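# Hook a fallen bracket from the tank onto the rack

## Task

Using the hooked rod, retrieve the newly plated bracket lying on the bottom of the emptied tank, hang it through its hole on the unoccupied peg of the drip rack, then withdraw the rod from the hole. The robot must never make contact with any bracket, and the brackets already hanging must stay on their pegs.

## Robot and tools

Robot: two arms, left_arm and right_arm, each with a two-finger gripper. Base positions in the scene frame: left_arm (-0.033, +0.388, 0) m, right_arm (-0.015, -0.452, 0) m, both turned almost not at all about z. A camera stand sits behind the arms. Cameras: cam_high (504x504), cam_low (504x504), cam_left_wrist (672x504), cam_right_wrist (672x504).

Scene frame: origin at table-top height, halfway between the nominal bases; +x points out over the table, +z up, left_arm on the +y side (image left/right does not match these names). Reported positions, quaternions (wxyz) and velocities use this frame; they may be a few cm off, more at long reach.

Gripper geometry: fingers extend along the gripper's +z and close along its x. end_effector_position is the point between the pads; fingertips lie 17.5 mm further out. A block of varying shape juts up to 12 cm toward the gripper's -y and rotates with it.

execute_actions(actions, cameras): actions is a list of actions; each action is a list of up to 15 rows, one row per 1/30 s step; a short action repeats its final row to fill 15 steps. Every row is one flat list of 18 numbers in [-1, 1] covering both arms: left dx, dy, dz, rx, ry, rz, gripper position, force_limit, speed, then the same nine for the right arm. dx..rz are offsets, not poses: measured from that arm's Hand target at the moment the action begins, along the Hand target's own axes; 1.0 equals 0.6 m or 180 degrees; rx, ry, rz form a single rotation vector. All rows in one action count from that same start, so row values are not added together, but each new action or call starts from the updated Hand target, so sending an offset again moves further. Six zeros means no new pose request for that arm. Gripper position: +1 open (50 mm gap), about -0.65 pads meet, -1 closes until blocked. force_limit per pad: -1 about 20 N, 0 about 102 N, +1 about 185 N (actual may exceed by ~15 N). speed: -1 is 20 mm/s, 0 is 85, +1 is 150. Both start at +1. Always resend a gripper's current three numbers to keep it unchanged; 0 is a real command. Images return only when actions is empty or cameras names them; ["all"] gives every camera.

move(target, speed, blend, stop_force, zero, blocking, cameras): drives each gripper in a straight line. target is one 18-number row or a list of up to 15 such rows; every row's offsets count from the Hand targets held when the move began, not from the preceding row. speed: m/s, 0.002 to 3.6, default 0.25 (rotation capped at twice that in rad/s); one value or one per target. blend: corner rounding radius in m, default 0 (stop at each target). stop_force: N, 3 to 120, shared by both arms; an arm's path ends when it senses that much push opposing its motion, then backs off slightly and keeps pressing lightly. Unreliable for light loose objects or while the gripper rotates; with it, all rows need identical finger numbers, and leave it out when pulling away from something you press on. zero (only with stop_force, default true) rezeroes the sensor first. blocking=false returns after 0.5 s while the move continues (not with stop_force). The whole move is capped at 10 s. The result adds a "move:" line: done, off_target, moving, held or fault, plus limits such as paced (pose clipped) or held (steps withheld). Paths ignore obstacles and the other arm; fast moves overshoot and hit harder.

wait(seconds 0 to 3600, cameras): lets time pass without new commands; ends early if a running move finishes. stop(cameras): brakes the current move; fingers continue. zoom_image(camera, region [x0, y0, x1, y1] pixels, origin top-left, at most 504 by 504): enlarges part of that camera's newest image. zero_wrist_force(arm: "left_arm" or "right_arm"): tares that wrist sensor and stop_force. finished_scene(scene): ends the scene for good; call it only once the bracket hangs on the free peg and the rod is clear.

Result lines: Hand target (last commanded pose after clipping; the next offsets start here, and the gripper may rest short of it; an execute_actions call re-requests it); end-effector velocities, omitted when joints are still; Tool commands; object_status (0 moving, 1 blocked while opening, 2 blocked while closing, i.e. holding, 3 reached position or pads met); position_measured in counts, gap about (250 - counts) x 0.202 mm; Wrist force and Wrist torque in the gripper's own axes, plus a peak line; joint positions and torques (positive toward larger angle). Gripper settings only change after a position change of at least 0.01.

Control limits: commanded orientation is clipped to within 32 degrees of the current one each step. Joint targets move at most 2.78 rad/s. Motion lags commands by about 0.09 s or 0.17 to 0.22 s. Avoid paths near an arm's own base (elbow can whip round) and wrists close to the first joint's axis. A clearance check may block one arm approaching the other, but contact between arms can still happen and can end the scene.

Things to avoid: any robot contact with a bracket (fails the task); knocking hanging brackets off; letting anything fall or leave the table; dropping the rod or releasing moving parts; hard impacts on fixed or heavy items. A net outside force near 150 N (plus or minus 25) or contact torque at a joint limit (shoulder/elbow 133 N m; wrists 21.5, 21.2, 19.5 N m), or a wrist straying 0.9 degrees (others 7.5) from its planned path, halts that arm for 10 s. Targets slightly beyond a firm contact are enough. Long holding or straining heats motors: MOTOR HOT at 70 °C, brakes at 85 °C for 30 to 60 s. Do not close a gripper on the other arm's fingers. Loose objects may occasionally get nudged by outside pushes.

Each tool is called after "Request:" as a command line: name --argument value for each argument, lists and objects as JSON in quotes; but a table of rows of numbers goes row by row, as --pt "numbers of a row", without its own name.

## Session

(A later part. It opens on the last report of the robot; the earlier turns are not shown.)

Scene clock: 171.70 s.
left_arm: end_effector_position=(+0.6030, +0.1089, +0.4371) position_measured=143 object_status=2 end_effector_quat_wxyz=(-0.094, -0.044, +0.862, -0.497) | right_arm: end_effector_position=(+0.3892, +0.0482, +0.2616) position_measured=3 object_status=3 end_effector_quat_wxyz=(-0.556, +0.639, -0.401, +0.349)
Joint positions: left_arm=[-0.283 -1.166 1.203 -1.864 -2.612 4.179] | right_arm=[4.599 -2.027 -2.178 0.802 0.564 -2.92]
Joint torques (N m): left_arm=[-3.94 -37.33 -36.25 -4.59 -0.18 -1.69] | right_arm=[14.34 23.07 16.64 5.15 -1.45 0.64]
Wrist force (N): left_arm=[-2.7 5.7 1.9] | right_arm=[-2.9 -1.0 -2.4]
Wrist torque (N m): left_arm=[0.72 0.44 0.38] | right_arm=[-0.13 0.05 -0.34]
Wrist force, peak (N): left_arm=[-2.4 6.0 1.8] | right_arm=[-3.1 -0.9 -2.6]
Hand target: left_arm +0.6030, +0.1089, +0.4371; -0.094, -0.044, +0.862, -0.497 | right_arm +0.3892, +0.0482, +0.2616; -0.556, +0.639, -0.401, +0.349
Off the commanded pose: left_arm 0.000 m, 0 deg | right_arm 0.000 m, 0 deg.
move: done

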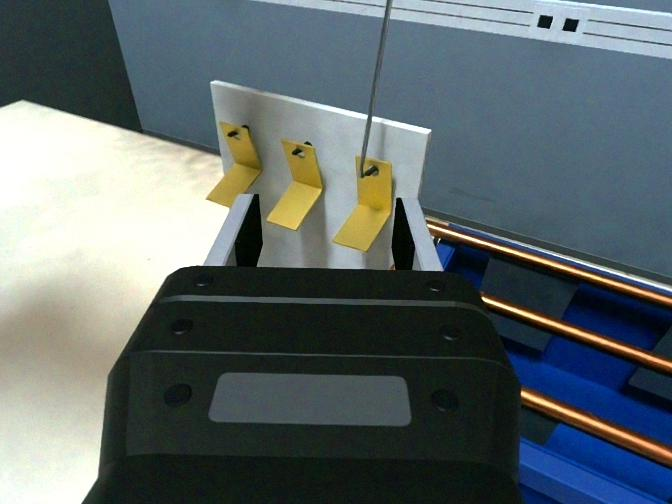

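Free. Back out fully.

Request:
move --pt "0.03 0 0 0 0 0 -1 -0.5 -0.5 0 0 0 0 0 0 1 1 1" --pt "0.16 -0.04 -0.02 0 0 0 -1 -0.5 -0.5 0 0 0 0 0 0 1 1 1" --speed '[0.03,0.1]' --blend '[0.005,0]' --cameras '["cam_right_wrist"]'

Request:
zoom_image --camera "cam_right_wrist" --region '[200, 80, 440, 260]'

Scene clock: 175.03 s.
left_arm: end_effector_position=(+0.5147, +0.1088, +0.4830) position_measured=143 object_status=2 end_effector_quat_wxyz=(-0.094, -0.044, +0.862, -0.497) | right_arm: end_effector_position=(+0.3892, +0.0482, +0.2616) position_measured=3 object_status=3 end_effector_quat_wxyz=(-0.556, +0.639, -0.401, +0.349)
Joint positions: left_arm=[-0.326 -1.384 1.389 -1.903 -2.599 4.097] | right_arm=[4.599 -2.027 -2.178 0.802 0.564 -2.92]
Joint torques (N m): left_arm=[6.33 -37.43 -36.95 -4.84 -3.24 1.62] | right_arm=[14.59 22.51 15.52 5.16 -1.55 0.61]
Wrist force (N): left_arm=[-2.8 5.9 2.2] | right_arm=[-3.0 -0.9 -2.2]
Wrist torque (N m): left_arm=[0.74 0.45 0.36] | right_arm=[-0.11 0.06 -0.34]
Wrist force, peak (N): left_arm=[-3.6 6.1 2.1] | right_arm=[-3.1 -1.0 -2.5]
Hand target: left_arm +0.5146, +0.1089, +0.4831; -0.094, -0.044, +0.862, -0.497 | right_arm +0.3892, +0.0482, +0.2616; -0.556, +0.639, -0.401, +0.349
Off the commanded pose: left_arm 0.000 m, 0 deg | right_arm 0.000 m, 0 deg.
move: done

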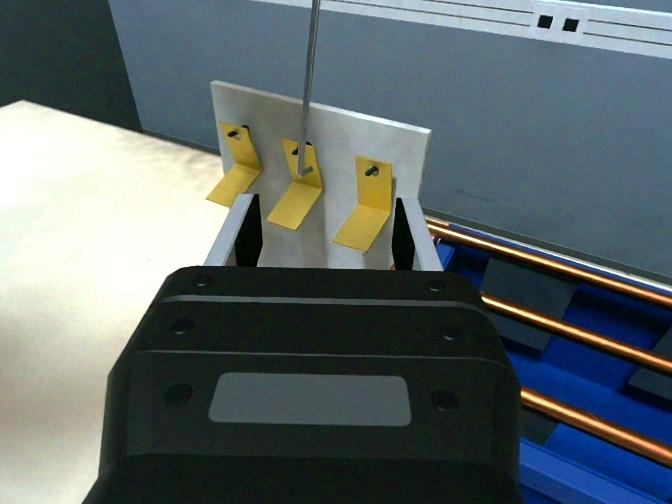

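Scaled by 2.100 from the camera's image (finer frame: 960x720).

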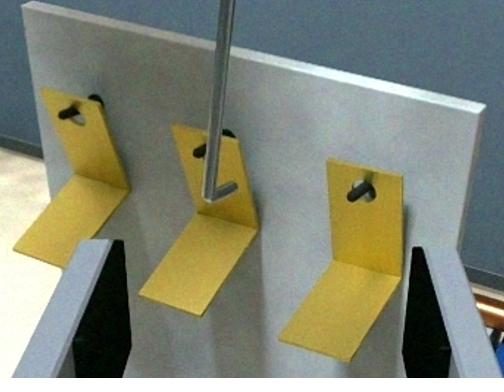

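Request:
finished_scene --scene 2

The scene is finished: the task was done.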